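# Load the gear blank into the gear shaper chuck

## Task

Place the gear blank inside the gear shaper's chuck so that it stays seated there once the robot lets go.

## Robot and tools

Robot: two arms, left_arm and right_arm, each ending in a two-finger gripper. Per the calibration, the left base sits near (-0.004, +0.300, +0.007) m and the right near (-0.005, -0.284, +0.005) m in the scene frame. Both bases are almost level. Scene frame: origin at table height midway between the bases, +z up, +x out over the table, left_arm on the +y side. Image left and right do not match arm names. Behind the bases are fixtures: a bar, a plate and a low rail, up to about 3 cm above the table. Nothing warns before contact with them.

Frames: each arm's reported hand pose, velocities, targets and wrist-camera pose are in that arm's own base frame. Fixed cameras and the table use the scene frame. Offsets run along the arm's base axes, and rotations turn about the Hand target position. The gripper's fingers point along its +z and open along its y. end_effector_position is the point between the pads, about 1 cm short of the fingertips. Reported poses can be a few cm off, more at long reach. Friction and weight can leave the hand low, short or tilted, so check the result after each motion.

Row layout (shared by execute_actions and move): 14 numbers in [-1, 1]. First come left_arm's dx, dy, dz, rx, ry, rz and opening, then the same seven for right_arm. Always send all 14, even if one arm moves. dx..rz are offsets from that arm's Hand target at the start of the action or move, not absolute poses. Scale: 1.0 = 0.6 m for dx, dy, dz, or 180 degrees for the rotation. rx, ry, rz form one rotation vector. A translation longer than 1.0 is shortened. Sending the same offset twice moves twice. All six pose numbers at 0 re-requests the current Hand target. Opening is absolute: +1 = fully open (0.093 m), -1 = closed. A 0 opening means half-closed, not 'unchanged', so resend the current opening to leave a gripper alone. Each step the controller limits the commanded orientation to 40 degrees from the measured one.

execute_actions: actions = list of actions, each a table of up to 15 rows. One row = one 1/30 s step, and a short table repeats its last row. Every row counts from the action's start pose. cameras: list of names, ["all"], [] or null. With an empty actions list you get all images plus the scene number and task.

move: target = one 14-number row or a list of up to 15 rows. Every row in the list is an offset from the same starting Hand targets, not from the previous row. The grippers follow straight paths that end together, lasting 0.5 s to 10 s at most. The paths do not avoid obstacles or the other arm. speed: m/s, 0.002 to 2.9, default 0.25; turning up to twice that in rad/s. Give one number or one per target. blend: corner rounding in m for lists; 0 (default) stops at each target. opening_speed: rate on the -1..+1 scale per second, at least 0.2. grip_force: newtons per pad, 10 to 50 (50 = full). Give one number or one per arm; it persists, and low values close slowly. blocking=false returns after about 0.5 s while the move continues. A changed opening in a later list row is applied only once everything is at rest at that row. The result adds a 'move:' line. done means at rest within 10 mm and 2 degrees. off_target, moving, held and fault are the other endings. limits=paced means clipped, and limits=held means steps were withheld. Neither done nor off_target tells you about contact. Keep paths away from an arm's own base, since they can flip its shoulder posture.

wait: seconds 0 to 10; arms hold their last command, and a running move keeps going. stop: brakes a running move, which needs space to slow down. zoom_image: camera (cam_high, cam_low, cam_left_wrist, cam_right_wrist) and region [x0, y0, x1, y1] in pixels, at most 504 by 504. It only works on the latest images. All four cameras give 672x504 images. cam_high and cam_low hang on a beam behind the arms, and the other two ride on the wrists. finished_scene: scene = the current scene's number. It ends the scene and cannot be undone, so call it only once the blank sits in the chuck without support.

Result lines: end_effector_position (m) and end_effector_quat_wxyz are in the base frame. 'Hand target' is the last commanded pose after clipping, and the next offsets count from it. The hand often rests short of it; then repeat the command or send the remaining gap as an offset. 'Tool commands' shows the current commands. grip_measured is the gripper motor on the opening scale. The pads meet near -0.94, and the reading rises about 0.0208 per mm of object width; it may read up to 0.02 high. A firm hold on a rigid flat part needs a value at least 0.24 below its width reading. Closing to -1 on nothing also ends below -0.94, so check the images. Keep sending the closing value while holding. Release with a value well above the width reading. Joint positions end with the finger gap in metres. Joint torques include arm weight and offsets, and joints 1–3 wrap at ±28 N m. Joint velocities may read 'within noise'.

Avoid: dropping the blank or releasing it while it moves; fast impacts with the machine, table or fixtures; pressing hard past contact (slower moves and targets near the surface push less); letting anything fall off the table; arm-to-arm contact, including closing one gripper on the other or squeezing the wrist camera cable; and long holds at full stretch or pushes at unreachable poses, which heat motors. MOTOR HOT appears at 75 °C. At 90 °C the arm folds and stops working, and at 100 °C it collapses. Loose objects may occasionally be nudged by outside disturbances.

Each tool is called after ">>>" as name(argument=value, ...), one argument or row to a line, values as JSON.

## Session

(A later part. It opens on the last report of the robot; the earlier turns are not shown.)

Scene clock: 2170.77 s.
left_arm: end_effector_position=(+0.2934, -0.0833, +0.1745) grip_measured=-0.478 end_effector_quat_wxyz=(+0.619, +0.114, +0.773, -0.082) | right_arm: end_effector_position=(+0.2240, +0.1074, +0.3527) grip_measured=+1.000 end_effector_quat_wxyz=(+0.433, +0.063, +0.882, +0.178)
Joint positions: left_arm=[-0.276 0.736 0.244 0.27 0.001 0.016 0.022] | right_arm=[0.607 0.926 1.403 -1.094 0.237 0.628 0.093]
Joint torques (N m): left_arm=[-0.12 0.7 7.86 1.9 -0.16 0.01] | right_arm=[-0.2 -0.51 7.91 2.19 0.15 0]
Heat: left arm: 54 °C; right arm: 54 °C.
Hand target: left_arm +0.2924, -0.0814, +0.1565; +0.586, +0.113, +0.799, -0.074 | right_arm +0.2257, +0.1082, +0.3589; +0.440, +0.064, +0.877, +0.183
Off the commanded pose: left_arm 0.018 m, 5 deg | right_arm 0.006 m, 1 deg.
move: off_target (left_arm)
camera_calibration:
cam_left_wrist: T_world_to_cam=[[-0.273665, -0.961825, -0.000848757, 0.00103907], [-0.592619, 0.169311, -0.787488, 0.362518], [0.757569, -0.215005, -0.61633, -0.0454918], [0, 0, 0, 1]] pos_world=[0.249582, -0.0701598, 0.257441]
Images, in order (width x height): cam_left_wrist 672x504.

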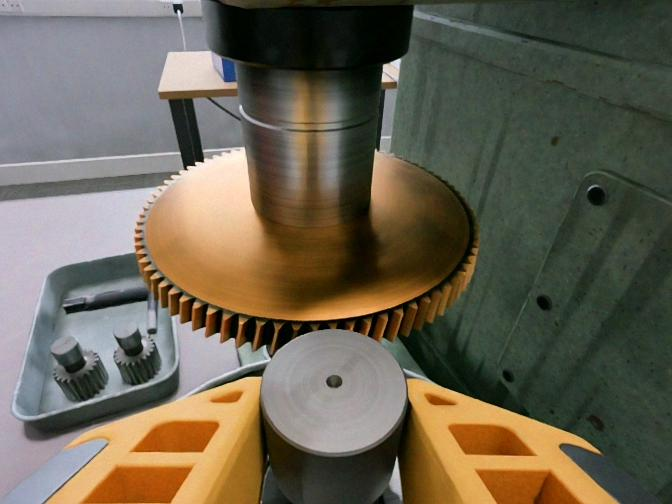

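>>> move(
  target=[
    [-0.014,0.003,0.008,0,-0.012,0,-0.62,0,0,0,0,0,0,1],
  ],
  speed=0.006,
  cameras=["cam_left_wrist"],
)

>>> zoom_image(
  camera="cam_left_wrist",
  region=[250, 400, 420, 504],
)

Scene clock: 2186.23 s.
left_arm: end_effector_position=(+0.2884, -0.0812, +0.1766) grip_measured=-0.478 end_effector_quat_wxyz=(+0.619, +0.112, +0.773, -0.079) | right_arm: end_effector_position=(+0.2240, +0.1074, +0.3527) grip_measured=+1.000 end_effector_quat_wxyz=(+0.433, +0.063, +0.882, +0.178)
Joint positions: left_arm=[-0.279 0.689 0.244 0.223 -0.007 0.016 0.022] | right_arm=[0.607 0.926 1.403 -1.094 0.237 0.628 0.093]
Joint torques (N m): left_arm=[-0.58 -1.18 5.55 2.33 -0.19 0.07] | right_arm=[-0.23 -0.5 7.92 2.19 0.15 0.01]
Heat: left arm: 52 °C; right arm: 54 °C.
Hand target: left_arm +0.2840, -0.0796, +0.1612; +0.601, +0.114, +0.788, -0.071 | right_arm +0.2257, +0.1082, +0.3589; +0.440, +0.064, +0.877, +0.183
Off the commanded pose: left_arm 0.016 m, 3 deg | right_arm 0.006 m, 1 deg.
move: off_target (left_arm)
camera_calibration:
cam_left_wrist: T_world_to_cam=[[-0.267963, -0.963425, -0.00275051, 0.000352166], [-0.593204, 0.16724, -0.78749, 0.360844], [0.759147, -0.209386, -0.616322, -0.039945], [0, 0, 0, 1]] pos_world=[0.244473, -0.0683721, 0.259543]
Images, in order (width x height): cam_left_wrist 672x504.

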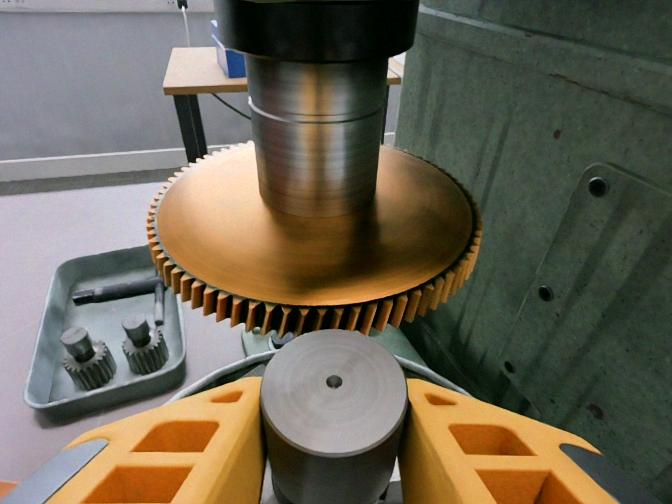

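Scaled by 2.965 from the camera's 672x504 image, which has a finer 960x720 frame.

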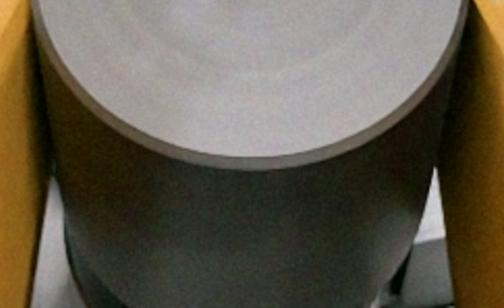

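>>> move(
  target=[
    [0.012,0,0,0,-0.002,0,-0.62,0,0,0,0,0,0,1],
  ],
  speed=0.004,
  cameras=["cam_left_wrist"],
)

>>> zoom_image(
  camera="cam_left_wrist",
  region=[250, 400, 420, 504],
)

Scene clock: 2193.87 s.
left_arm: end_effector_position=(+0.2923, -0.0823, +0.1764) grip_measured=-0.478 end_effector_quat_wxyz=(+0.621, +0.112, +0.771, -0.079) | right_arm: end_effector_position=(+0.2240, +0.1074, +0.3527) grip_measured=+1.000 end_effector_quat_wxyz=(+0.433, +0.063, +0.882, +0.178)
Joint positions: left_arm=[-0.279 0.721 0.244 0.261 -0.007 0.016 0.022] | right_arm=[0.607 0.926 1.403 -1.094 0.237 0.628 0.093]
Joint torques (N m): left_arm=[0.7 0.29 5.87 2.52 -0.09 0.1] | right_arm=[-0.23 -0.51 7.91 2.18 0.16 0.01]
Heat: left arm: 53 °C; right arm: 54 °C.
Hand target: left_arm +0.2912, -0.0796, +0.1613; +0.603, +0.115, +0.786, -0.071 | right_arm +0.2257, +0.1082, +0.3589; +0.440, +0.064, +0.877, +0.183
Off the commanded pose: left_arm 0.015 m, 3 deg | right_arm 0.006 m, 1 deg.
move: off_target (left_arm)
camera_calibration:
cam_left_wrist: T_world_to_cam=[[-0.267963, -0.963425, -0.00275393, 0.000299631], [-0.589129, 0.166118, -0.790779, 0.362466], [0.762314, -0.210277, -0.612095, -0.0449278], [0, 0, 0, 1]] pos_world=[0.247869, -0.0693709, 0.259132]
Images, in order (width x height): cam_left_wrist 672x504.

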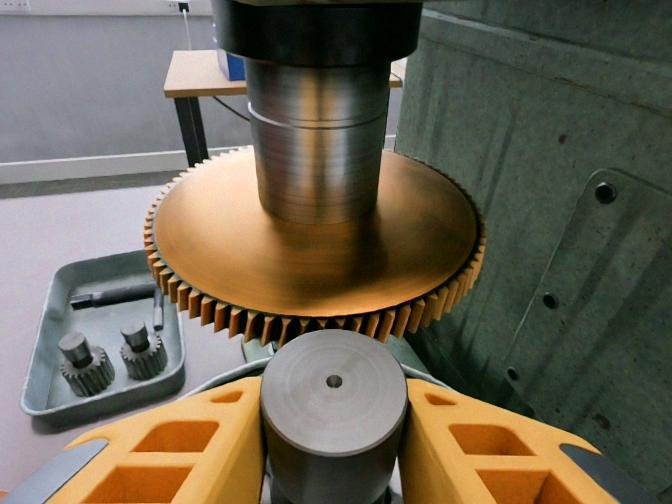

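Scaled by 2.965 from the camera's 672x504 image, which has a finer 960x720 frame.

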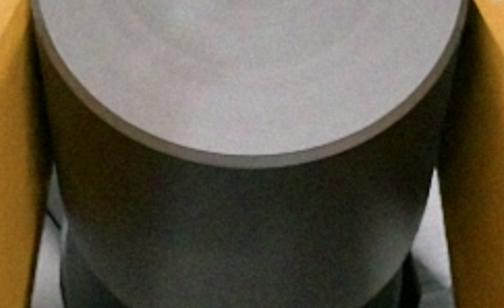

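>>> move(
  target=[
    [0,-0.0095,0,0,0,0,-0.62,0,0,0,0,0,0,1],
    [-0.0125,-0.0095,0,0,-0.008,0,-0.62,0,0,0,0,0,0,1],
  ],
  speed=0.005,
  blend=0.0005,
  cameras=["cam_left_wrist"],
)

>>> zoom_image(
  camera="cam_left_wrist",
  region=[250, 400, 420, 504],
)

Scene clock: 2203.83 s.
left_arm: end_effector_position=(+0.2888, -0.0829, +0.1764) grip_measured=-0.478 end_effector_quat_wxyz=(+0.631, +0.107, +0.766, -0.069) | right_arm: end_effector_position=(+0.2240, +0.1074, +0.3527) grip_measured=+1.000 end_effector_quat_wxyz=(+0.433, +0.063, +0.882, +0.178)
Joint positions: left_arm=[-0.318 0.699 0.22 0.282 -0.069 0.016 0.022] | right_arm=[0.607 0.926 1.403 -1.094 0.237 0.628 0.093]
Joint torques (N m): left_arm=[-1.06 -1.11 5.31 2.43 -0.03 0.06] | right_arm=[-0.23 -0.53 7.91 2.19 0.16 0]
Heat: left arm: 52 °C; right arm: 54 °C.
Hand target: left_arm +0.2837, -0.0853, +0.1611; +0.613, +0.115, +0.779, -0.070 | right_arm +0.2257, +0.1082, +0.3589; +0.440, +0.064, +0.877, +0.183
Off the commanded pose: left_arm 0.016 m, 3 deg | right_arm 0.006 m, 1 deg.
move: off_target (left_arm)
camera_calibration:
cam_left_wrist: T_world_to_cam=[[-0.248052, -0.968638, -0.0145342, -0.00531346], [-0.574429, 0.15915, -0.802934, 0.357877], [0.780065, -0.190821, -0.595891, -0.0487937], [0, 0, 0, 1]] pos_world=[0.242319, -0.0714138, 0.258199]
Images, in order (width x height): cam_left_wrist 672x504.

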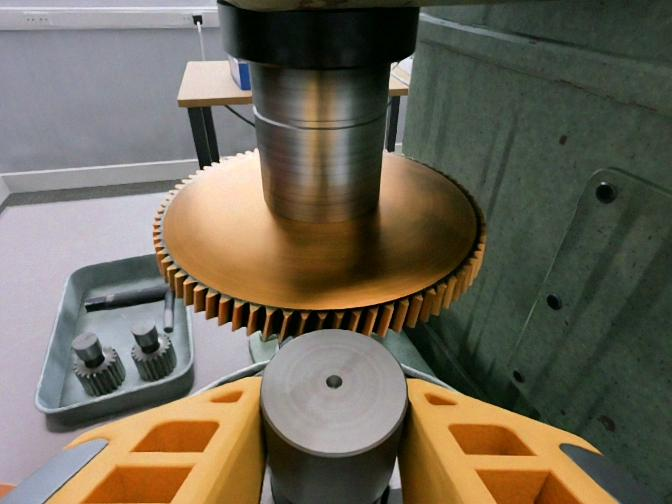

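Scaled by 2.965 from the camera's 672x504 image, which has a finer 960x720 frame.

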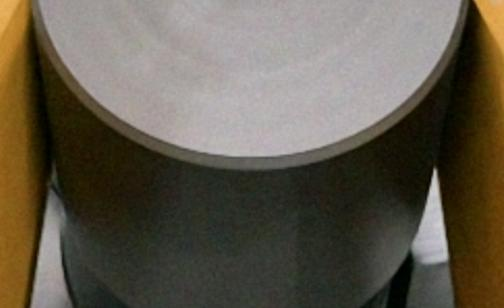

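>>> move(
  target=[
    [0.006,0.006,-0.012,0.004,0.02,0,-0.62,0,0,0,0,0,0,1],
    [0.010,-0.004,-0.012,0.004,0.02,0,-0.62,0,0,0,0,0,0,1],
    [0.000,-0.002,-0.012,0.004,0.02,0,-0.62,0,0,0,0,0,0,1],
    [0.010,0.006,-0.012,0.004,0.02,0,-0.62,0,0,0,0,0,0,1],
    [0.000,0.004,-0.012,0.004,0.02,0,-0.62,0,0,0,0,0,0,1],
    [0.010,-0.002,-0.012,0.004,0.02,0,-0.62,0,0,0,0,0,0,1],
    [0.000,-0.004,-0.012,0.004,0.02,0,-0.62,0,0,0,0,0,0,1],
    [0.008,0.003,-0.012,0.004,0.02,0,-0.62,0,0,0,0,0,0,1],
  ],
  speed=0.03,
  blend=0.001,
  cameras=["cam_left_wrist"],
)

>>> zoom_image(
  camera="cam_left_wrist",
  region=[250, 400, 420, 504],
)

Scene clock: 2213.00 s.
left_arm: end_effector_position=(+0.2906, -0.0837, +0.1743) grip_measured=-0.478 end_effector_quat_wxyz=(+0.623, +0.110, +0.772, -0.071) | right_arm: end_effector_position=(+0.2240, +0.1074, +0.3527) grip_measured=+1.000 end_effector_quat_wxyz=(+0.433, +0.063, +0.882, +0.178)
Joint positions: left_arm=[-0.312 0.717 0.234 0.266 -0.057 0.016 0.022] | right_arm=[0.607 0.926 1.403 -1.094 0.237 0.628 0.093]
Joint torques (N m): left_arm=[0.7 0.72 7.35 1.94 0.11 0.03] | right_arm=[-0.21 -0.49 7.92 2.19 0.15 0]
Heat: left arm: 52 °C; right arm: 54 °C.
Hand target: left_arm +0.2885, -0.0835, +0.1541; +0.588, +0.117, +0.798, -0.068 | right_arm +0.2257, +0.1082, +0.3589; +0.440, +0.064, +0.877, +0.183
Off the commanded pose: left_arm 0.020 m, 5 deg | right_arm 0.006 m, 1 deg.
move: off_target (left_arm)
camera_calibration:
cam_left_wrist: T_world_to_cam=[[-0.253532, -0.967235, -0.0133284, -0.00411247], [-0.589174, 0.165333, -0.79091, 0.359941], [0.7672, -0.192669, -0.611787, -0.045253], [0, 0, 0, 1]] pos_world=[0.245743, -0.0722069, 0.256941]
Images, in order (width x height): cam_left_wrist 672x504.

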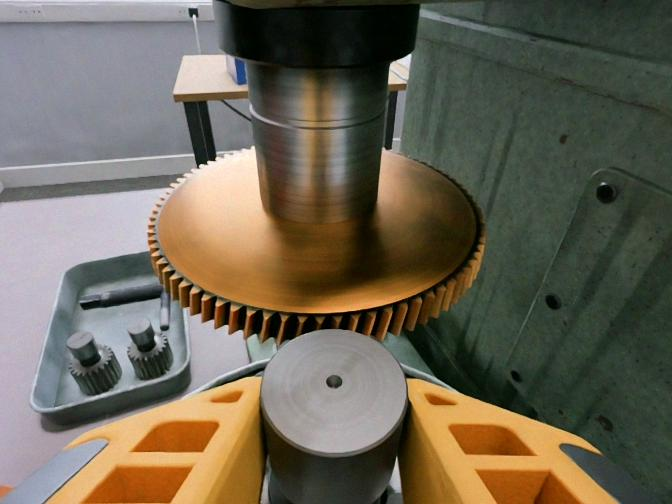

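Scaled by 2.965 from the camera's 672x504 image, which has a finer 960x720 frame.

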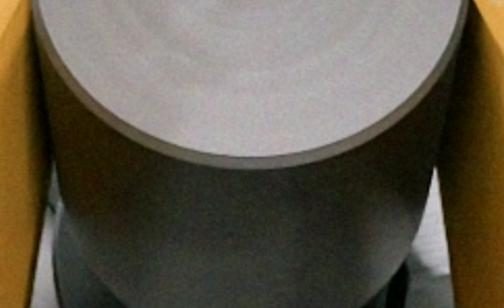

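>>> move(
  target=[
    [0.010,0,0,0,0,0,-0.62,0,0,0,0,0,0,1],
  ],
  speed=0.006,
  cameras=[],
)

Scene clock: 2229.27 s.
left_arm: end_effector_position=(+0.2952, -0.0833, +0.1738) grip_measured=-0.478 end_effector_quat_wxyz=(+0.622, +0.109, +0.772, -0.072) | right_arm: end_effector_position=(+0.2240, +0.1074, +0.3527) grip_measured=+1.000 end_effector_quat_wxyz=(+0.433, +0.063, +0.882, +0.178)
Joint positions: left_arm=[-0.299 0.752 0.241 0.292 -0.043 0.016 0.022] | right_arm=[0.607 0.926 1.403 -1.094 0.237 0.628 0.093]
Joint torques (N m): left_arm=[0.7 1.24 7.51 2.01 0.09 0.07] | right_arm=[-0.21 -0.51 7.91 2.19 0.16 0]
Heat: left arm: 50 °C; right arm: 54 °C.
Hand target: left_arm +0.2945, -0.0834, +0.1540; +0.587, +0.117, +0.798, -0.068 | right_arm +0.2257, +0.1082, +0.3589; +0.440, +0.064, +0.877, +0.183
Off the commanded pose: left_arm 0.020 m, 5 deg | right_arm 0.006 m, 1 deg.
move: off_target (left_arm)
No camera images: "cameras" was empty.

>>> wait(
  seconds=0,
  cameras=["cam_left_wrist"],
)

>>> zoom_image(
  camera="cam_left_wrist",
  region=[210, 300, 460, 504],
)

Scene clock: 2231.97 s.
left_arm: end_effector_position=(+0.2952, -0.0833, +0.1738) grip_measured=-0.478 end_effector_quat_wxyz=(+0.622, +0.109, +0.772, -0.072) | right_arm: end_effector_position=(+0.2240, +0.1074, +0.3527) grip_measured=+1.000 end_effector_quat_wxyz=(+0.433, +0.063, +0.882, +0.178)
Joint positions: left_arm=[-0.299 0.752 0.241 0.292 -0.043 0.016 0.022] | right_arm=[0.607 0.926 1.403 -1.094 0.237 0.628 0.093]
Joint torques (N m): left_arm=[0.79 1.21 7.62 2 0.11 0.07] | right_arm=[-0.21 -0.5 7.9 2.19 0.16 0]
Heat: left arm: 50 °C; right arm: 54 °C.
Hand target: left_arm +0.2945, -0.0834, +0.1540; +0.587, +0.117, +0.798, -0.068 | right_arm +0.2257, +0.1082, +0.3589; +0.440, +0.064, +0.877, +0.183
Tool commands: left_gripper/opening=-0.62 right_gripper/opening=+1.0
Off the commanded pose: left_arm 0.020 m, 5 deg | right_arm 0.006 m, 1 deg.
camera_calibration:
cam_left_wrist: T_world_to_cam=[[-0.253605, -0.967251, -0.0105298, -0.00308921], [-0.591248, 0.163618, -0.789718, 0.362601], [0.765578, -0.194051, -0.613379, -0.0483839], [0, 0, 0, 1]] pos_world=[0.250646, -0.0717049, 0.256643]
Images, in order (width x height): cam_left_wrist 672x504.

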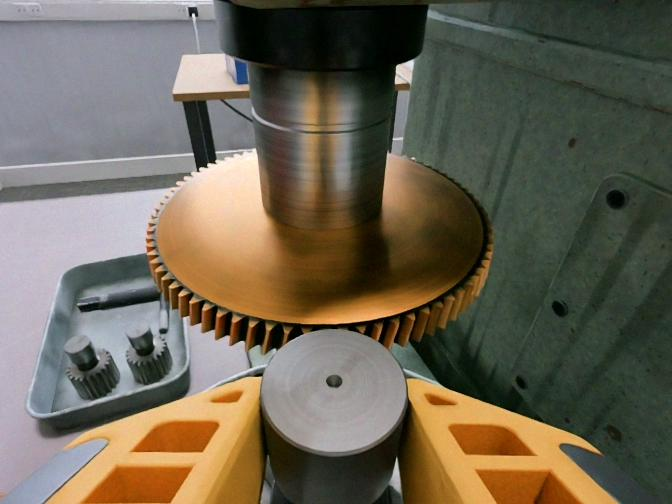

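Scaled by 2.016 from the camera's 672x504 image, which has a finer 960x720 frame.

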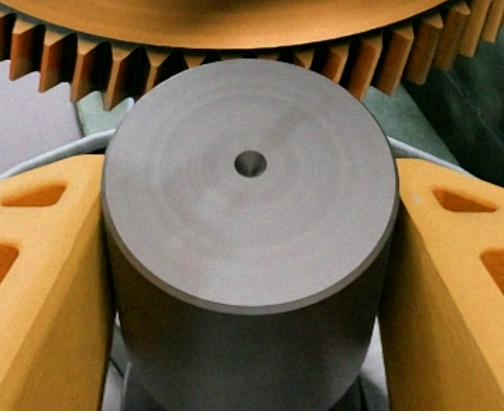

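>>> move(
  target=[
    [0,0.0085,0.012,0.0085,-0.006,0,-0.62,0,0,0,0,0,0,1],
    [-0.018,0.0085,0.004,0.0085,-0.006,0,-0.62,0,0,0,0,0,0,1],
  ],
  speed=[0.02,0.006],
  blend=0.0005,
  cameras=["cam_left_wrist"],
)

>>> zoom_image(
  camera="cam_left_wrist",
  region=[250, 400, 420, 504],
)

Scene clock: 2254.43 s.
left_arm: end_effector_position=(+0.2903, -0.0812, +0.1753) grip_measured=-0.478 end_effector_quat_wxyz=(+0.618, +0.121, +0.774, -0.068) | right_arm: end_effector_position=(+0.2240, +0.1074, +0.3527) grip_measured=+1.000 end_effector_quat_wxyz=(+0.433, +0.063, +0.882, +0.178)
Joint positions: left_arm=[-0.282 0.705 0.248 0.228 -0.017 0.043 0.022] | right_arm=[0.607 0.926 1.403 -1.094 0.237 0.628 0.093]
Joint torques (N m): left_arm=[-0.61 -1.88 5.45 2.12 -0.22 0.11] | right_arm=[-0.23 -0.51 7.94 2.19 0.16 0]
Heat: left arm: 50 °C; right arm: 54 °C.
Hand target: left_arm +0.2837, -0.0784, +0.1566; +0.594, +0.125, +0.793, -0.057 | right_arm +0.2257, +0.1082, +0.3589; +0.440, +0.064, +0.877, +0.183
Off the commanded pose: left_arm 0.020 m, 4 deg | right_arm 0.006 m, 1 deg.
move: off_target (left_arm)
camera_calibration:
cam_left_wrist: T_world_to_cam=[[-0.26806, -0.962899, -0.03114, 0.0058975], [-0.592728, 0.190317, -0.782593, 0.361815], [0.759485, -0.191324, -0.621754, -0.0398083], [0, 0, 0, 1]] pos_world=[0.246273, -0.0707972, 0.258587]
Images, in order (width x height): cam_left_wrist 672x504.

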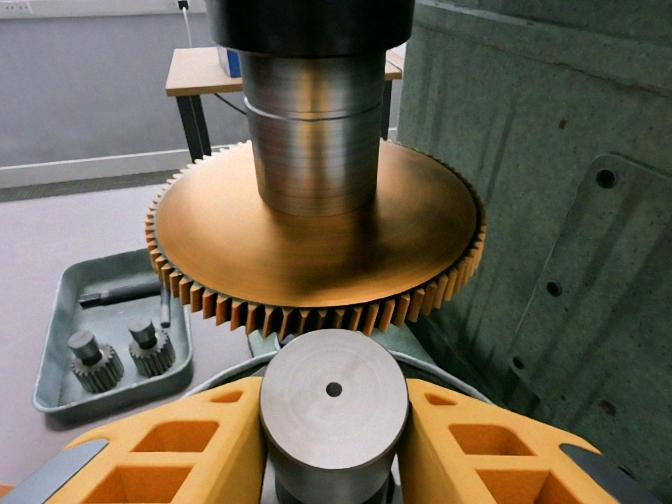

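Scaled by 2.965 from the camera's 672x504 image, which has a finer 960x720 frame.

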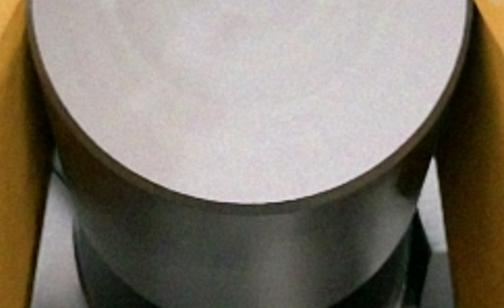

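>>> move(
  target=[
    [0.016,0,0,0,0,0,-0.62,0,0,0,0,0,0,1],
  ],
  speed=0.008,
  cameras=["cam_left_wrist"],
)

>>> zoom_image(
  camera="cam_left_wrist",
  region=[210, 300, 460, 504],
)

Scene clock: 2263.43 s.
left_arm: end_effector_position=(+0.2931, -0.0812, +0.1719) grip_measured=-0.478 end_effector_quat_wxyz=(+0.615, +0.121, +0.777, -0.066) | right_arm: end_effector_position=(+0.2240, +0.1074, +0.3527) grip_measured=+1.000 end_effector_quat_wxyz=(+0.433, +0.063, +0.882, +0.178)
Joint positions: left_arm=[-0.28 0.733 0.248 0.247 -0.017 0.043 0.022] | right_arm=[0.607 0.926 1.403 -1.094 0.237 0.628 0.093]
Joint torques (N m): left_arm=[0.9 1.09 6.54 2.46 -0.05 0.14] | right_arm=[-0.23 -0.51 7.9 2.19 0.15 0]
Heat: left arm: 51 °C; right arm: 54 °C.
Hand target: left_arm +0.2933, -0.0783, +0.1565; +0.593, +0.125, +0.793, -0.057 | right_arm +0.2257, +0.1082, +0.3589; +0.440, +0.064, +0.877, +0.183
Off the commanded pose: left_arm 0.016 m, 3 deg | right_arm 0.006 m, 1 deg.
move: off_target (left_arm)
camera_calibration:
cam_left_wrist: T_world_to_cam=[[-0.265943, -0.96346, -0.0319173, 0.00598165], [-0.599621, 0.191256, -0.777095, 0.362019], [0.754804, -0.187524, -0.628574, -0.0412173], [0, 0, 0, 1]] pos_world=[0.249776, -0.0712045, 0.255606]
Images, in order (width x height): cam_left_wrist 672x504.

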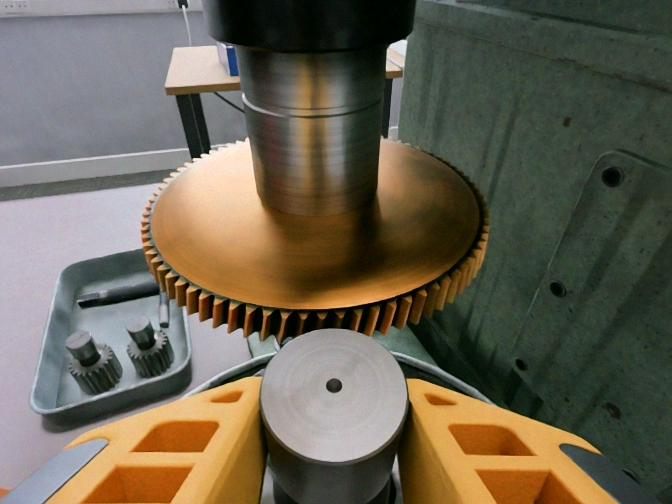

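Scaled by 2.016 from the camera's 672x504 image, which has a finer 960x720 frame.

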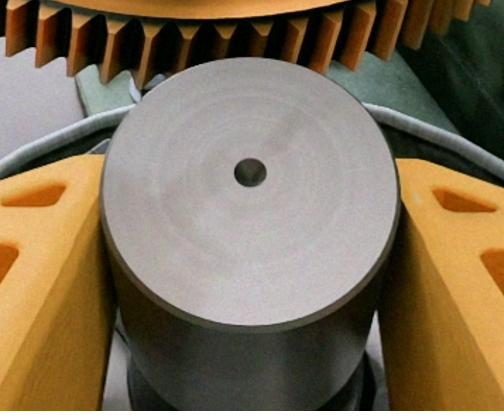

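>>> move(
  target=[
    [0.007,0,-0.004,0,0,0,-0.62,0,0,0,0,0,0,1],
  ],
  speed=0.008,
  cameras=["cam_left_wrist"],
)

>>> zoom_image(
  camera="cam_left_wrist",
  region=[210, 300, 460, 504],
)

Scene clock: 2270.20 s.
left_arm: end_effector_position=(+0.2951, -0.0814, +0.1717) grip_measured=-0.478 end_effector_quat_wxyz=(+0.615, +0.122, +0.776, -0.068) | right_arm: end_effector_position=(+0.2240, +0.1074, +0.3527) grip_measured=+1.000 end_effector_quat_wxyz=(+0.433, +0.063, +0.882, +0.178)
Joint positions: left_arm=[-0.274 0.749 0.248 0.265 -0.009 0.044 0.022] | right_arm=[0.607 0.926 1.403 -1.094 0.237 0.628 0.093]
Joint torques (N m): left_arm=[1.21 2.47 6.35 2.66 -0.05 0.16] | right_arm=[-0.2 -0.53 7.9 2.19 0.15 0]
Heat: left arm: 51 °C; right arm: 54 °C.
Hand target: left_arm +0.2975, -0.0784, +0.1542; +0.594, +0.126, +0.793, -0.057 | right_arm +0.2257, +0.1082, +0.3589; +0.440, +0.064, +0.877, +0.183
Off the commanded pose: left_arm 0.018 m, 3 deg | right_arm 0.006 m, 1 deg.
move: off_target (left_arm)
camera_calibration:
cam_left_wrist: T_world_to_cam=[[-0.268285, -0.96286, -0.030385, 0.0067943], [-0.597756, 0.191123, -0.778563, 0.362738], [0.755455, -0.190714, -0.626831, -0.0435856], [0, 0, 0, 1]] pos_world=[0.251578, -0.0710981, 0.2553]
Images, in order (width x height): cam_left_wrist 672x504.

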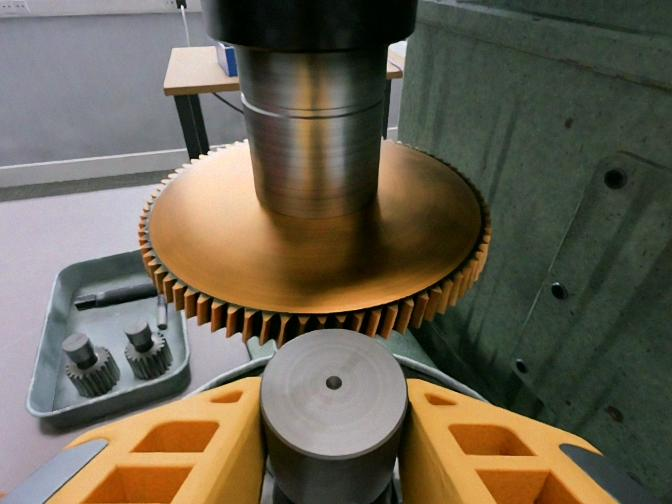

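Scaled by 2.016 from the camera's 672x504 image, which has a finer 960x720 frame.

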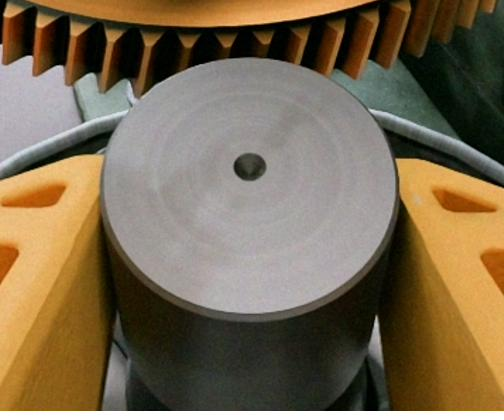

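>>> move(
  target=[
    [0.008,0,-0.004,0,0,0,-0.62,0,0,0,0,0,0,1],
  ],
  speed=0.008,
  cameras=["cam_left_wrist"],
)

>>> zoom_image(
  camera="cam_left_wrist",
  region=[210, 300, 460, 504],
)

Scene clock: 2274.53 s.
left_arm: end_effector_position=(+0.2958, -0.0815, +0.1719) grip_measured=-0.479 end_effector_quat_wxyz=(+0.616, +0.122, +0.775, -0.070) | right_arm: end_effector_position=(+0.2240, +0.1074, +0.3527) grip_measured=+1.000 end_effector_quat_wxyz=(+0.433, +0.063, +0.882, +0.178)
Joint positions: left_arm=[-0.267 0.754 0.248 0.272 0.003 0.044 0.022] | right_arm=[0.607 0.926 1.403 -1.094 0.237 0.628 0.093]
Joint torques (N m): left_arm=[1.24 4.77 6.24 2.96 -0.11 0.19] | right_arm=[-0.23 -0.51 7.9 2.19 0.15 0]
Heat: left arm: 51 °C; right arm: 54 °C.
Hand target: left_arm +0.3023, -0.0784, +0.1518; +0.594, +0.126, +0.793, -0.057 | right_arm +0.2257, +0.1082, +0.3589; +0.440, +0.064, +0.877, +0.183
Off the commanded pose: left_arm 0.021 m, 4 deg | right_arm 0.006 m, 1 deg.
move: off_target (left_arm)
camera_calibration:
cam_left_wrist: T_world_to_cam=[[-0.272739, -0.961692, -0.0275961, 0.00787684], [-0.596078, 0.191426, -0.779774, 0.363061], [0.755185, -0.196226, -0.625453, -0.0446555], [0, 0, 0, 1]] pos_world=[0.252284, -0.0706868, 0.255393]
Images, in order (width x height): cam_left_wrist 672x504.

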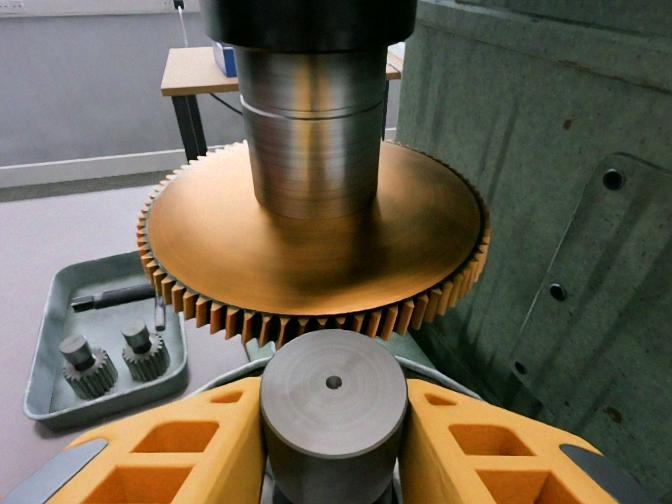

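Scaled by 2.016 from the camera's 672x504 image, which has a finer 960x720 frame.

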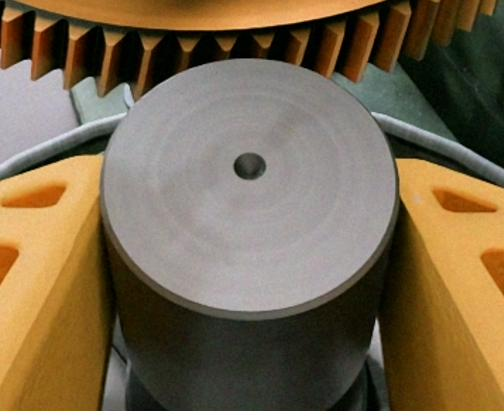

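>>> move(
  target=[
    [-0.014,0,-0.01,0,0,0,-0.62,0,0,0,0,0,0,1],
  ],
  speed=0.01,
  cameras=[],
)

>>> move(
  target=[
    [-0.014,0,-0.006,0,0,0,-0.62,0,0,0,0,0,0,1],
  ],
  speed=0.006,
  cameras=["cam_left_wrist"],
)

Scene clock: 2286.20 s.
left_arm: end_effector_position=(+0.2954, -0.0814, +0.1716) grip_measured=-0.479 end_effector_quat_wxyz=(+0.624, +0.121, +0.769, -0.071) | right_arm: end_effector_position=(+0.2240, +0.1074, +0.3527) grip_measured=+1.000 end_effector_quat_wxyz=(+0.433, +0.063, +0.882, +0.178)
Joint positions: left_arm=[-0.267 0.754 0.227 0.313 0.003 0.044 0.022] | right_arm=[0.607 0.926 1.403 -1.094 0.237 0.628 0.093]
Joint torques (N m): left_arm=[-0.17 1.42 4.98 2.44 -0.24 0.15] | right_arm=[-0.23 -0.51 7.91 2.19 0.16 0.01]
Heat: left arm: 53 °C; right arm: 54 °C.
Hand target: left_arm +0.2939, -0.0784, +0.1458; +0.594, +0.126, +0.793, -0.057 | right_arm +0.2257, +0.1082, +0.3589; +0.440, +0.064, +0.877, +0.183
Off the commanded pose: left_arm 0.026 m, 5 deg | right_arm 0.006 m, 1 deg.
move: off_target (left_arm)
No camera images: "cameras" was empty.

Scene clock: 2287.93 s.
left_arm: end_effector_position=(+0.2941, -0.0822, +0.1724) grip_measured=-0.479 end_effector_quat_wxyz=(+0.631, +0.122, +0.763, -0.069) | right_arm: end_effector_position=(+0.2240, +0.1074, +0.3527) grip_measured=+1.000 end_effector_quat_wxyz=(+0.433, +0.063, +0.882, +0.178)
Joint positions: left_arm=[-0.279 0.747 0.211 0.34 -0.011 0.046 0.022] | right_arm=[0.607 0.926 1.403 -1.094 0.237 0.628 0.093]
Joint torques (N m): left_arm=[-0.55 -1.68 4.21 1.93 -0.24 0.09] | right_arm=[-0.23 -0.5 7.91 2.19 0.15 0]
Heat: left arm: 53 °C; right arm: 54 °C.
Hand target: left_arm +0.2855, -0.0783, +0.1420; +0.593, +0.125, +0.793, -0.057 | right_arm +0.2257, +0.1082, +0.3589; +0.440, +0.064, +0.877, +0.183
Off the commanded pose: left_arm 0.032 m, 6 deg | right_arm 0.006 m, 1 deg.
move: off_target (left_arm)
camera_calibration:
cam_left_wrist: T_world_to_cam=[[-0.270183, -0.962235, -0.0332261, 0.00680304], [-0.565774, 0.186595, -0.80317, 0.35738], [0.779039, -0.198205, -0.594822, -0.0557286], [0, 0, 0, 1]] pos_world=[0.247449, -0.0711851, 0.254115]
Images, in order (width x height): cam_left_wrist 672x504.

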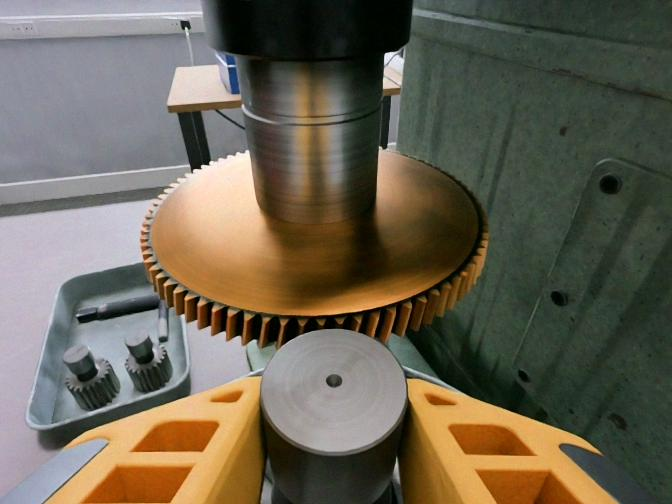

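>>> move(
  target=[
    [0.008,0.003,-0.004,0,0,0,-0.62,0,0,0,0,0,0,1],
    [-0.006,-0.003,-0.004,0,0,0,-0.62,0,0,0,0,0,0,1],
    [0.012,-0.003,-0.006,0,0,0,-0.62,0,0,0,0,0,0,1],
    [-0.004,0.003,-0.006,0,0,0,-0.62,0,0,0,0,0,0,1],
    [0.014,0.003,-0.008,0,0,0,-0.62,0,0,0,0,0,0,1],
    [-0.002,-0.003,-0.008,0,0,0,-0.62,0,0,0,0,0,0,1],
    [0.016,-0.002,-0.01,0,0,0,-0.62,0,0,0,0,0,0,1],
    [0.006,0.0,-0.01,0,0,0,-0.62,0,0,0,0,0,0,1],
  ],
  speed=0.05,
  blend=0.001,
  cameras=["cam_left_wrist"],
)

>>> zoom_image(
  camera="cam_left_wrist",
  region=[210, 300, 460, 504],
)

Scene clock: 2299.40 s.
left_arm: end_effector_position=(+0.2943, -0.0829, +0.1703) grip_measured=-0.479 end_effector_quat_wxyz=(+0.637, +0.121, +0.758, -0.068) | right_arm: end_effector_position=(+0.2240, +0.1074, +0.3527) grip_measured=+1.000 end_effector_quat_wxyz=(+0.433, +0.063, +0.882, +0.178)
Joint positions: left_arm=[-0.286 0.76 0.19 0.39 -0.02 0.047 0.022] | right_arm=[0.607 0.926 1.403 -1.094 0.237 0.628 0.093]
Joint torques (N m): left_arm=[0.65 0.2 4.49 1.95 -0.1 0.09] | right_arm=[-0.21 -0.53 7.9 2.19 0.16 0]
Heat: left arm: 51 °C; right arm: 54 °C.
Hand target: left_arm +0.2891, -0.0784, +0.1361; +0.593, +0.126, +0.793, -0.057 | right_arm +0.2257, +0.1082, +0.3589; +0.440, +0.064, +0.877, +0.183
Off the commanded pose: left_arm 0.035 m, 7 deg | right_arm 0.006 m, 1 deg.
move: off_target (left_arm)
camera_calibration:
cam_left_wrist: T_world_to_cam=[[-0.267795, -0.962805, -0.0359397, 0.0058808], [-0.553658, 0.184309, -0.812092, 0.353681], [0.78851, -0.197576, -0.582422, -0.0620673], [0, 0, 0, 1]] pos_world=[0.246334, -0.0717875, 0.251284]
Images, in order (width x height): cam_left_wrist 672x504.

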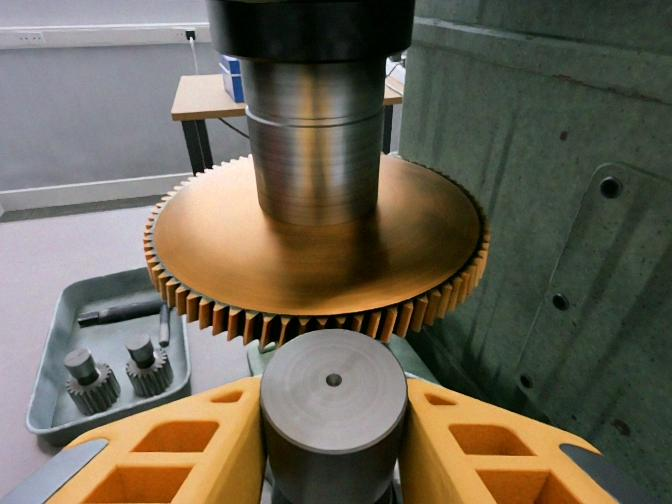

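Scaled by 2.016 from the camera's 672x504 image, which has a finer 960x720 frame.

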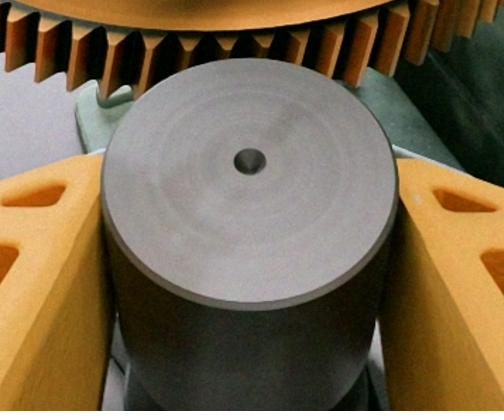

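>>> move(
  target=[
    [0.010,0.003,-0.012,0,0,0,-0.62,0,0,0,0,0,0,1],
    [-0.006,-0.003,-0.012,0,0,0,-0.62,0,0,0,0,0,0,1],
    [0.012,-0.003,-0.014,0,0,0,-0.62,0,0,0,0,0,0,1],
    [-0.004,0.003,-0.014,0,0,0,-0.62,0,0,0,0,0,0,1],
    [0.014,0.003,-0.016,0,0,0,-0.62,0,0,0,0,0,0,1],
    [-0.002,-0.003,-0.016,0,0,0,-0.62,0,0,0,0,0,0,1],
    [0.016,-0.003,-0.018,0,0,0,-0.62,0,0,0,0,0,0,1],
    [0.0,0.003,-0.018,0,0,0,-0.62,0,0,0,0,0,0,1],
    [0.012,0.0,-0.018,0,0,0,-0.62,0,0,0,0,0,0,1],
  ],
  speed=0.05,
  blend=0.001,
  cameras=["cam_left_wrist"],
)

>>> zoom_image(
  camera="cam_left_wrist",
  region=[210, 300, 460, 504],
)

Scene clock: 2310.10 s.
left_arm: end_effector_position=(+0.2954, -0.0816, +0.1700) grip_measured=-0.479 end_effector_quat_wxyz=(+0.653, +0.117, +0.745, -0.071) | right_arm: end_effector_position=(+0.2240, +0.1074, +0.3527) grip_measured=+1.000 end_effector_quat_wxyz=(+0.433, +0.063, +0.882, +0.178)
Joint positions: left_arm=[-0.276 0.787 0.151 0.499 -0.011 0.047 0.022] | right_arm=[0.607 0.926 1.403 -1.094 0.237 0.628 0.093]
Joint torques (N m): left_arm=[1.06 3.34 5.18 1.74 -0.06 0.11] | right_arm=[-0.21 -0.49 7.92 2.19 0.16 0]
Heat: left arm: 50 °C; right arm: 54 °C.
Hand target: left_arm +0.2963, -0.0784, +0.1252; +0.593, +0.126, +0.793, -0.057 | right_arm +0.2257, +0.1082, +0.3589; +0.440, +0.064, +0.877, +0.183
Off the commanded pose: left_arm 0.045 m, 9 deg | right_arm 0.006 m, 1 deg.
move: off_target (left_arm)
camera_calibration:
cam_left_wrist: T_world_to_cam=[[-0.265163, -0.963615, -0.0336852, 0.00627826], [-0.52045, 0.172449, -0.836297, 0.347119], [0.811677, -0.204223, -0.547241, -0.0762361], [0, 0, 0, 1]] pos_world=[0.244202, -0.0693799, 0.248787]
Images, in order (width x height): cam_left_wrist 672x504.

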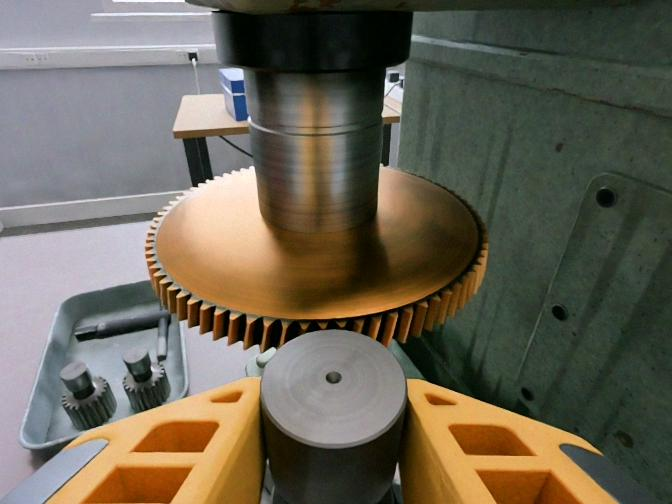

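Scaled by 2.016 from the camera's 672x504 image, which has a finer 960x720 frame.

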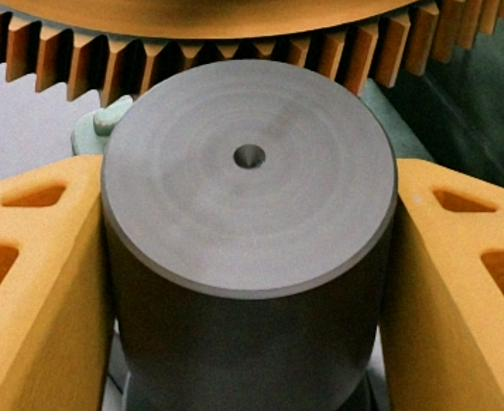

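>>> move(
  target=[
    [-0.002,-0.003,0.066,-0.006,-0.04,0,-0.62,0,0,0,0,0,0,1],
    [-0.002,-0.003,0.066,-0.006,-0.04,0,-0.25,0,0,0,0,0,0,1],
  ],
  speed=0.06,
  cameras=["cam_left_wrist"],
)

>>> zoom_image(
  camera="cam_left_wrist",
  region=[210, 300, 460, 504],
)

Scene clock: 2319.33 s.
left_arm: end_effector_position=(+0.2947, -0.0796, +0.1654) grip_measured=-0.252 end_effector_quat_wxyz=(+0.646, +0.119, +0.751, -0.063) | right_arm: end_effector_position=(+0.2240, +0.1074, +0.3527) grip_measured=+1.000 end_effector_quat_wxyz=(+0.433, +0.063, +0.882, +0.178)
Joint positions: left_arm=[-0.276 0.782 0.151 0.474 -0.021 0.057 0.033] | right_arm=[0.607 0.926 1.403 -1.094 0.237 0.628 0.093]
Joint torques (N m): left_arm=[-0.79 -0.92 7.32 2.64 -0.16 0.13] | right_arm=[-0.21 -0.49 7.91 2.19 0.16 -0.01]
Heat: left arm: 50 °C; right arm: 54 °C.
Hand target: left_arm +0.2951, -0.0802, +0.1649; +0.643, +0.123, +0.754, -0.056 | right_arm +0.2257, +0.1082, +0.3589; +0.440, +0.064, +0.877, +0.183
Off the commanded pose: left_arm 0.001 m, 1 deg | right_arm 0.006 m, 1 deg.
move: done; target 2's new opening was sent with left_arm's hand 0.006 m and 3 deg from that target
camera_calibration:
cam_left_wrist: T_world_to_cam=[[-0.257692, -0.965191, -0.0447242, 0.00722319], [-0.535766, 0.181255, -0.824683, 0.345812], [0.804083, -0.188553, -0.563825, -0.0715921], [0, 0, 0, 1]] pos_world=[0.244701, -0.0692073, 0.245142]
Images, in order (width x height): cam_left_wrist 672x504.

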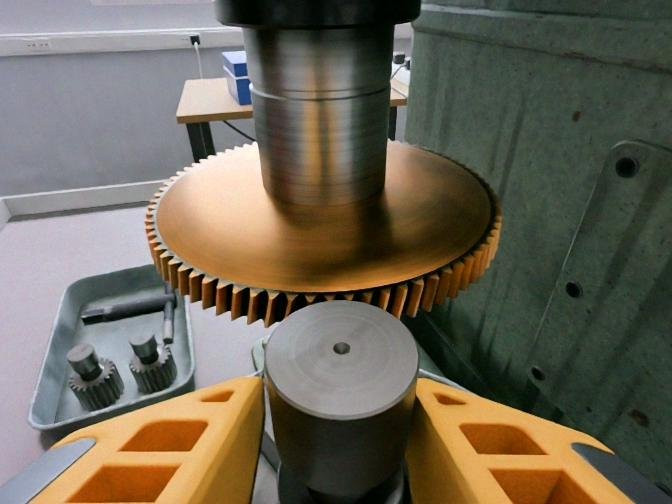

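Scaled by 2.016 from the camera's 672x504 image, which has a finer 960x720 frame.

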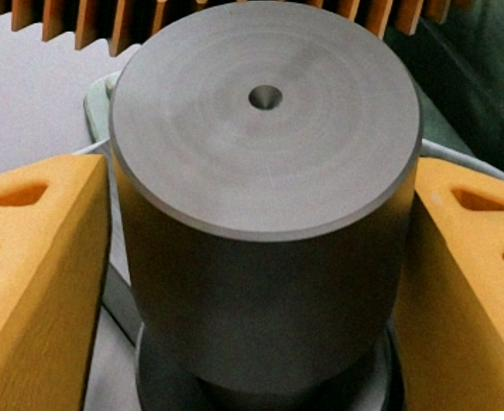

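>>> move(
  target=[
    [0,0,0,0,0,0,-0.62,0,0,0,0,0,0,1],
    [0.006,0.004,-0.03,0.006,0.025,0,-0.62,0,0,0,0,0,0,1],
    [-0.008,-0.004,-0.03,0.006,0.025,0,-0.62,0,0,0,0,0,0,1],
    [0.008,-0.004,-0.035,0.006,0.025,0,-0.62,0,0,0,0,0,0,1],
    [-0.008,0.004,-0.035,0.006,0.025,0,-0.62,0,0,0,0,0,0,1],
    [0.008,0.004,-0.04,0.006,0.025,0,-0.62,0,0,0,0,0,0,1],
    [-0.008,-0.004,-0.04,0.006,0.025,0,-0.62,0,0,0,0,0,0,1],
    [0.008,-0.003,-0.045,0.006,0.025,0,-0.62,0,0,0,0,0,0,1],
    [-0.006,0.003,-0.045,0.006,0.025,0,-0.62,0,0,0,0,0,0,1],
    [0.0,0.0,-0.045,0.006,0.025,0,-0.62,0,0,0,0,0,0,1],
  ],
  speed=0.05,
  blend=[0,0.001,0.001,0.001,0.001,0.001,0.001,0.001,0.001,0.001],
  cameras=["cam_left_wrist"],
)

>>> zoom_image(
  camera="cam_left_wrist",
  region=[210, 300, 460, 504],
)

Scene clock: 2339.63 s.
left_arm: end_effector_position=(+0.2950, -0.0811, +0.1629) grip_measured=-0.543 end_effector_quat_wxyz=(+0.646, +0.119, +0.752, -0.061) | right_arm: end_effector_position=(+0.2240, +0.1074, +0.3527) grip_measured=+1.000 end_effector_quat_wxyz=(+0.433, +0.063, +0.882, +0.178)
Joint positions: left_arm=[-0.287 0.797 0.145 0.493 -0.035 0.057 0.019] | right_arm=[0.607 0.926 1.403 -1.094 0.237 0.628 0.093]
Joint torques (N m): left_arm=[0.43 2.04 5.94 2.25 -0.03 0.11] | right_arm=[-0.24 -0.5 7.92 2.19 0.16 0]
Heat: left arm: 51 °C; right arm: 54 °C.
Hand target: left_arm +0.2951, -0.0802, +0.1379; +0.612, +0.127, +0.779, -0.054 | right_arm +0.2257, +0.1082, +0.3589; +0.440, +0.064, +0.877, +0.183
Off the commanded pose: left_arm 0.025 m, 5 deg | right_arm 0.006 m, 1 deg.
move: off_target (left_arm)
camera_calibration:
cam_left_wrist: T_world_to_cam=[[-0.256094, -0.96549, -0.0473794, 0.00580434], [-0.53701, 0.182853, -0.82352, 0.344496], [0.803764, -0.185455, -0.565306, -0.0729259], [0, 0, 0, 1]] pos_world=[0.2451, -0.0709128, 0.242749]
Images, in order (width x height): cam_left_wrist 672x504.

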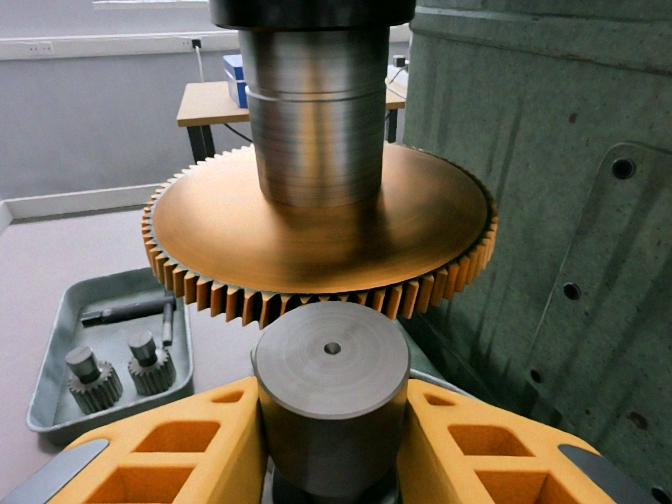

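Scaled by 2.016 from the camera's 672x504 image, which has a finer 960x720 frame.

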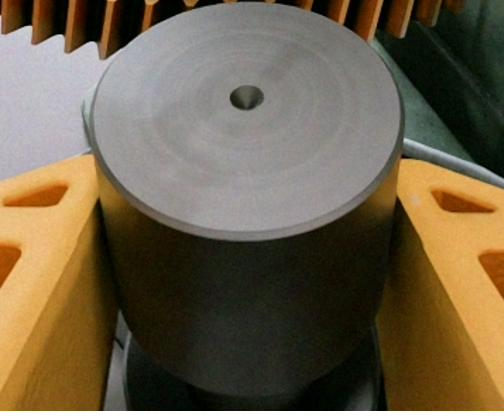

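>>> move(
  target=[
    [0,0,0.036,-0.004,-0.02,0,-0.62,0,0,0,0,0,0,1],
    [0,0,0.036,-0.004,-0.02,0,-0.29,0,0,0,0,0,0,1],
    [0,0.008,0.036,-0.004,-0.02,0,-0.29,0,0,0,0,0,0,1],
    [0.002,-0.010,0.036,-0.004,-0.02,0,-0.29,0,0,0,0,0,0,1],
    [-0.002,0.009,0.036,-0.004,-0.02,0,-0.29,0,0,0,0,0,0,1],
    [0.002,-0.010,0.036,-0.004,-0.02,0,-0.29,0,0,0,0,0,0,1],
    [-0.002,0.009,0.036,-0.004,-0.02,0,-0.29,0,0,0,0,0,0,1],
    [0.002,-0.010,0.036,-0.004,-0.02,0,-0.29,0,0,0,0,0,0,1],
    [0,0,0.036,-0.004,-0.02,0,-0.29,0,0,0,0,0,0,1],
  ],
  speed=0.06,
  blend=[0,0,0.001,0.001,0.001,0.001,0.001,0.001,0.001],
  cameras=["cam_left_wrist"],
)

>>> zoom_image(
  camera="cam_left_wrist",
  region=[210, 300, 460, 504],
)

Scene clock: 2363.00 s.
left_arm: end_effector_position=(+0.2947, -0.0801, +0.1574) grip_measured=-0.292 end_effector_quat_wxyz=(+0.638, +0.121, +0.759, -0.055) | right_arm: end_effector_position=(+0.2240, +0.1074, +0.3527) grip_measured=+1.000 end_effector_quat_wxyz=(+0.433, +0.063, +0.882, +0.178)
Joint positions: left_arm=[-0.292 0.801 0.145 0.475 -0.048 0.063 0.031] | right_arm=[0.607 0.926 1.403 -1.094 0.237 0.628 0.093]
Joint torques (N m): left_arm=[0.76 -1.61 7.45 2.58 0.07 0.09] | right_arm=[-0.23 -0.53 7.91 2.19 0.15 0.01]
Heat: left arm: 50 °C; right arm: 54 °C.
Hand target: left_arm +0.2951, -0.0802, +0.1595; +0.637, +0.125, +0.759, -0.055 | right_arm +0.2257, +0.1082, +0.3589; +0.440, +0.064, +0.877, +0.183
Off the commanded pose: left_arm 0.002 m, 0 deg | right_arm 0.006 m, 1 deg.
move: done
camera_calibration:
cam_left_wrist: T_world_to_cam=[[-0.24989, -0.966612, -0.0567095, 0.00589404], [-0.55391, 0.190745, -0.810432, 0.343233], [0.79419, -0.171107, -0.583081, -0.0687626], [0, 0, 0, 1]] pos_world=[0.246204, -0.0715383, 0.238407]
Images, in order (width x height): cam_left_wrist 672x504.

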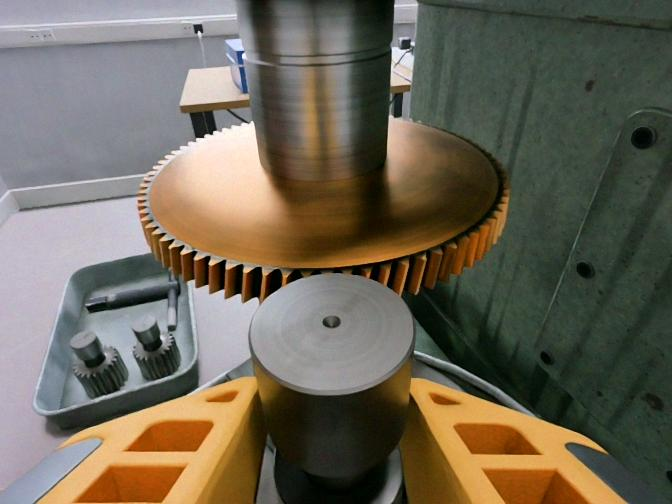

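Scaled by 2.016 from the camera's 672x504 image, which has a finer 960x720 frame.

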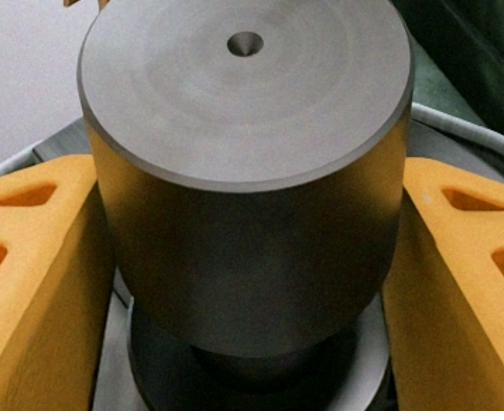

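>>> zoom_image(
  camera="cam_left_wrist",
  region=[260, 430, 420, 504],
)

Scaled by 3.150 from the camera's 672x504 image, which has a finer 960x720 frame.

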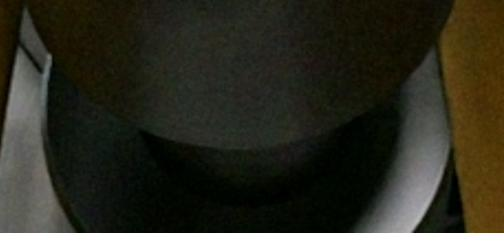

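>>> move(
  target=[
    [0,0,0.0,0,0,0,0,0,0,0,0,0,0,1],
    [-0.08,0.016,0.03,0,0,0,0,0,0,0,0,0,0,1],
  ],
  speed=0.1,
  cameras=["cam_left_wrist"],
)

>>> zoom_image(
  camera="cam_left_wrist",
  region=[240, 200, 440, 400],
)

Scene clock: 2377.07 s.
left_arm: end_effector_position=(+0.2478, -0.0701, +0.1658) grip_measured=-0.002 end_effector_quat_wxyz=(+0.630, +0.126, +0.765, -0.054) | right_arm: end_effector_position=(+0.2240, +0.1074, +0.3527) grip_measured=+1.000 end_effector_quat_wxyz=(+0.433, +0.063, +0.882, +0.178)
Joint positions: left_arm=[-0.323 0.313 0.152 -0.042 -0.072 0.063 0.045] | right_arm=[0.607 0.926 1.403 -1.094 0.237 0.628 0.093]
Joint torques (N m): left_arm=[-0.62 0.46 9.37 2.65 -0.12 0.03] | right_arm=[-0.23 -0.51 7.92 2.2 0.16 0]
Heat: left arm: 51 °C; right arm: 54 °C.
Hand target: left_arm +0.2471, -0.0706, +0.1775; +0.637, +0.125, +0.759, -0.055 | right_arm +0.2257, +0.1082, +0.3589; +0.440, +0.064, +0.877, +0.183
Off the commanded pose: left_arm 0.012 m, 1 deg | right_arm 0.006 m, 1 deg.
move: off_target (left_arm)
camera_calibration:
cam_left_wrist: T_world_to_cam=[[-0.258091, -0.964106, -0.062354, 0.00750008], [-0.568044, 0.203638, -0.797407, 0.324335], [0.781482, -0.170384, -0.600212, -0.018885], [0, 0, 0, 1]] pos_world=[0.20093, -0.0620337, 0.247759]
Images, in order (width x height): cam_left_wrist 672x504.

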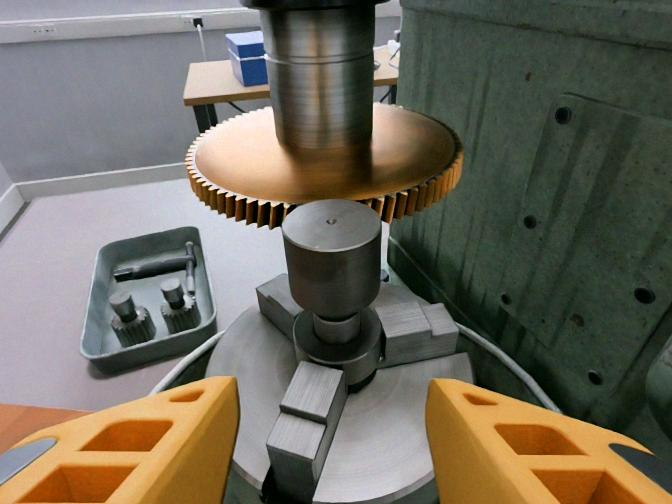

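Scaled by 2.520 from the camera's 672x504 image, which has a finer 960x720 frame.

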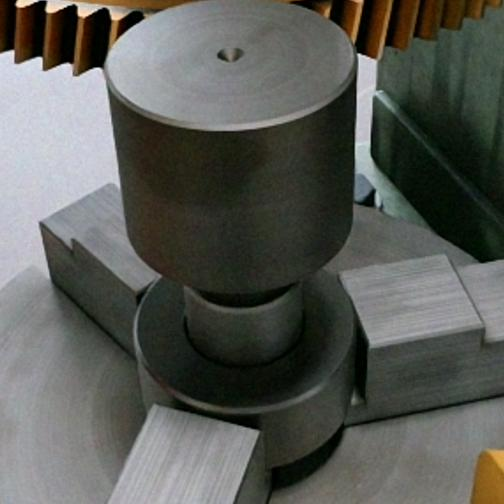

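>>> zoom_image(
  camera="cam_left_wrist",
  region=[285, 290, 395, 375],
)

Scaled by 4.582 from the camera's 672x504 image, which has a finer 960x720 frame.

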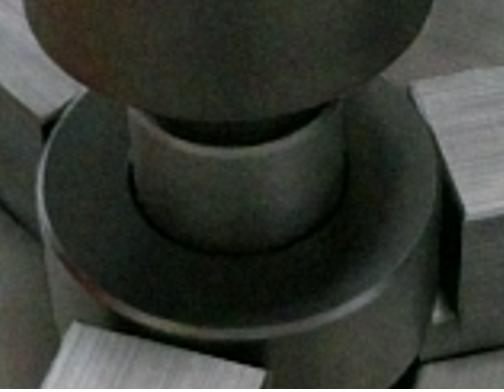

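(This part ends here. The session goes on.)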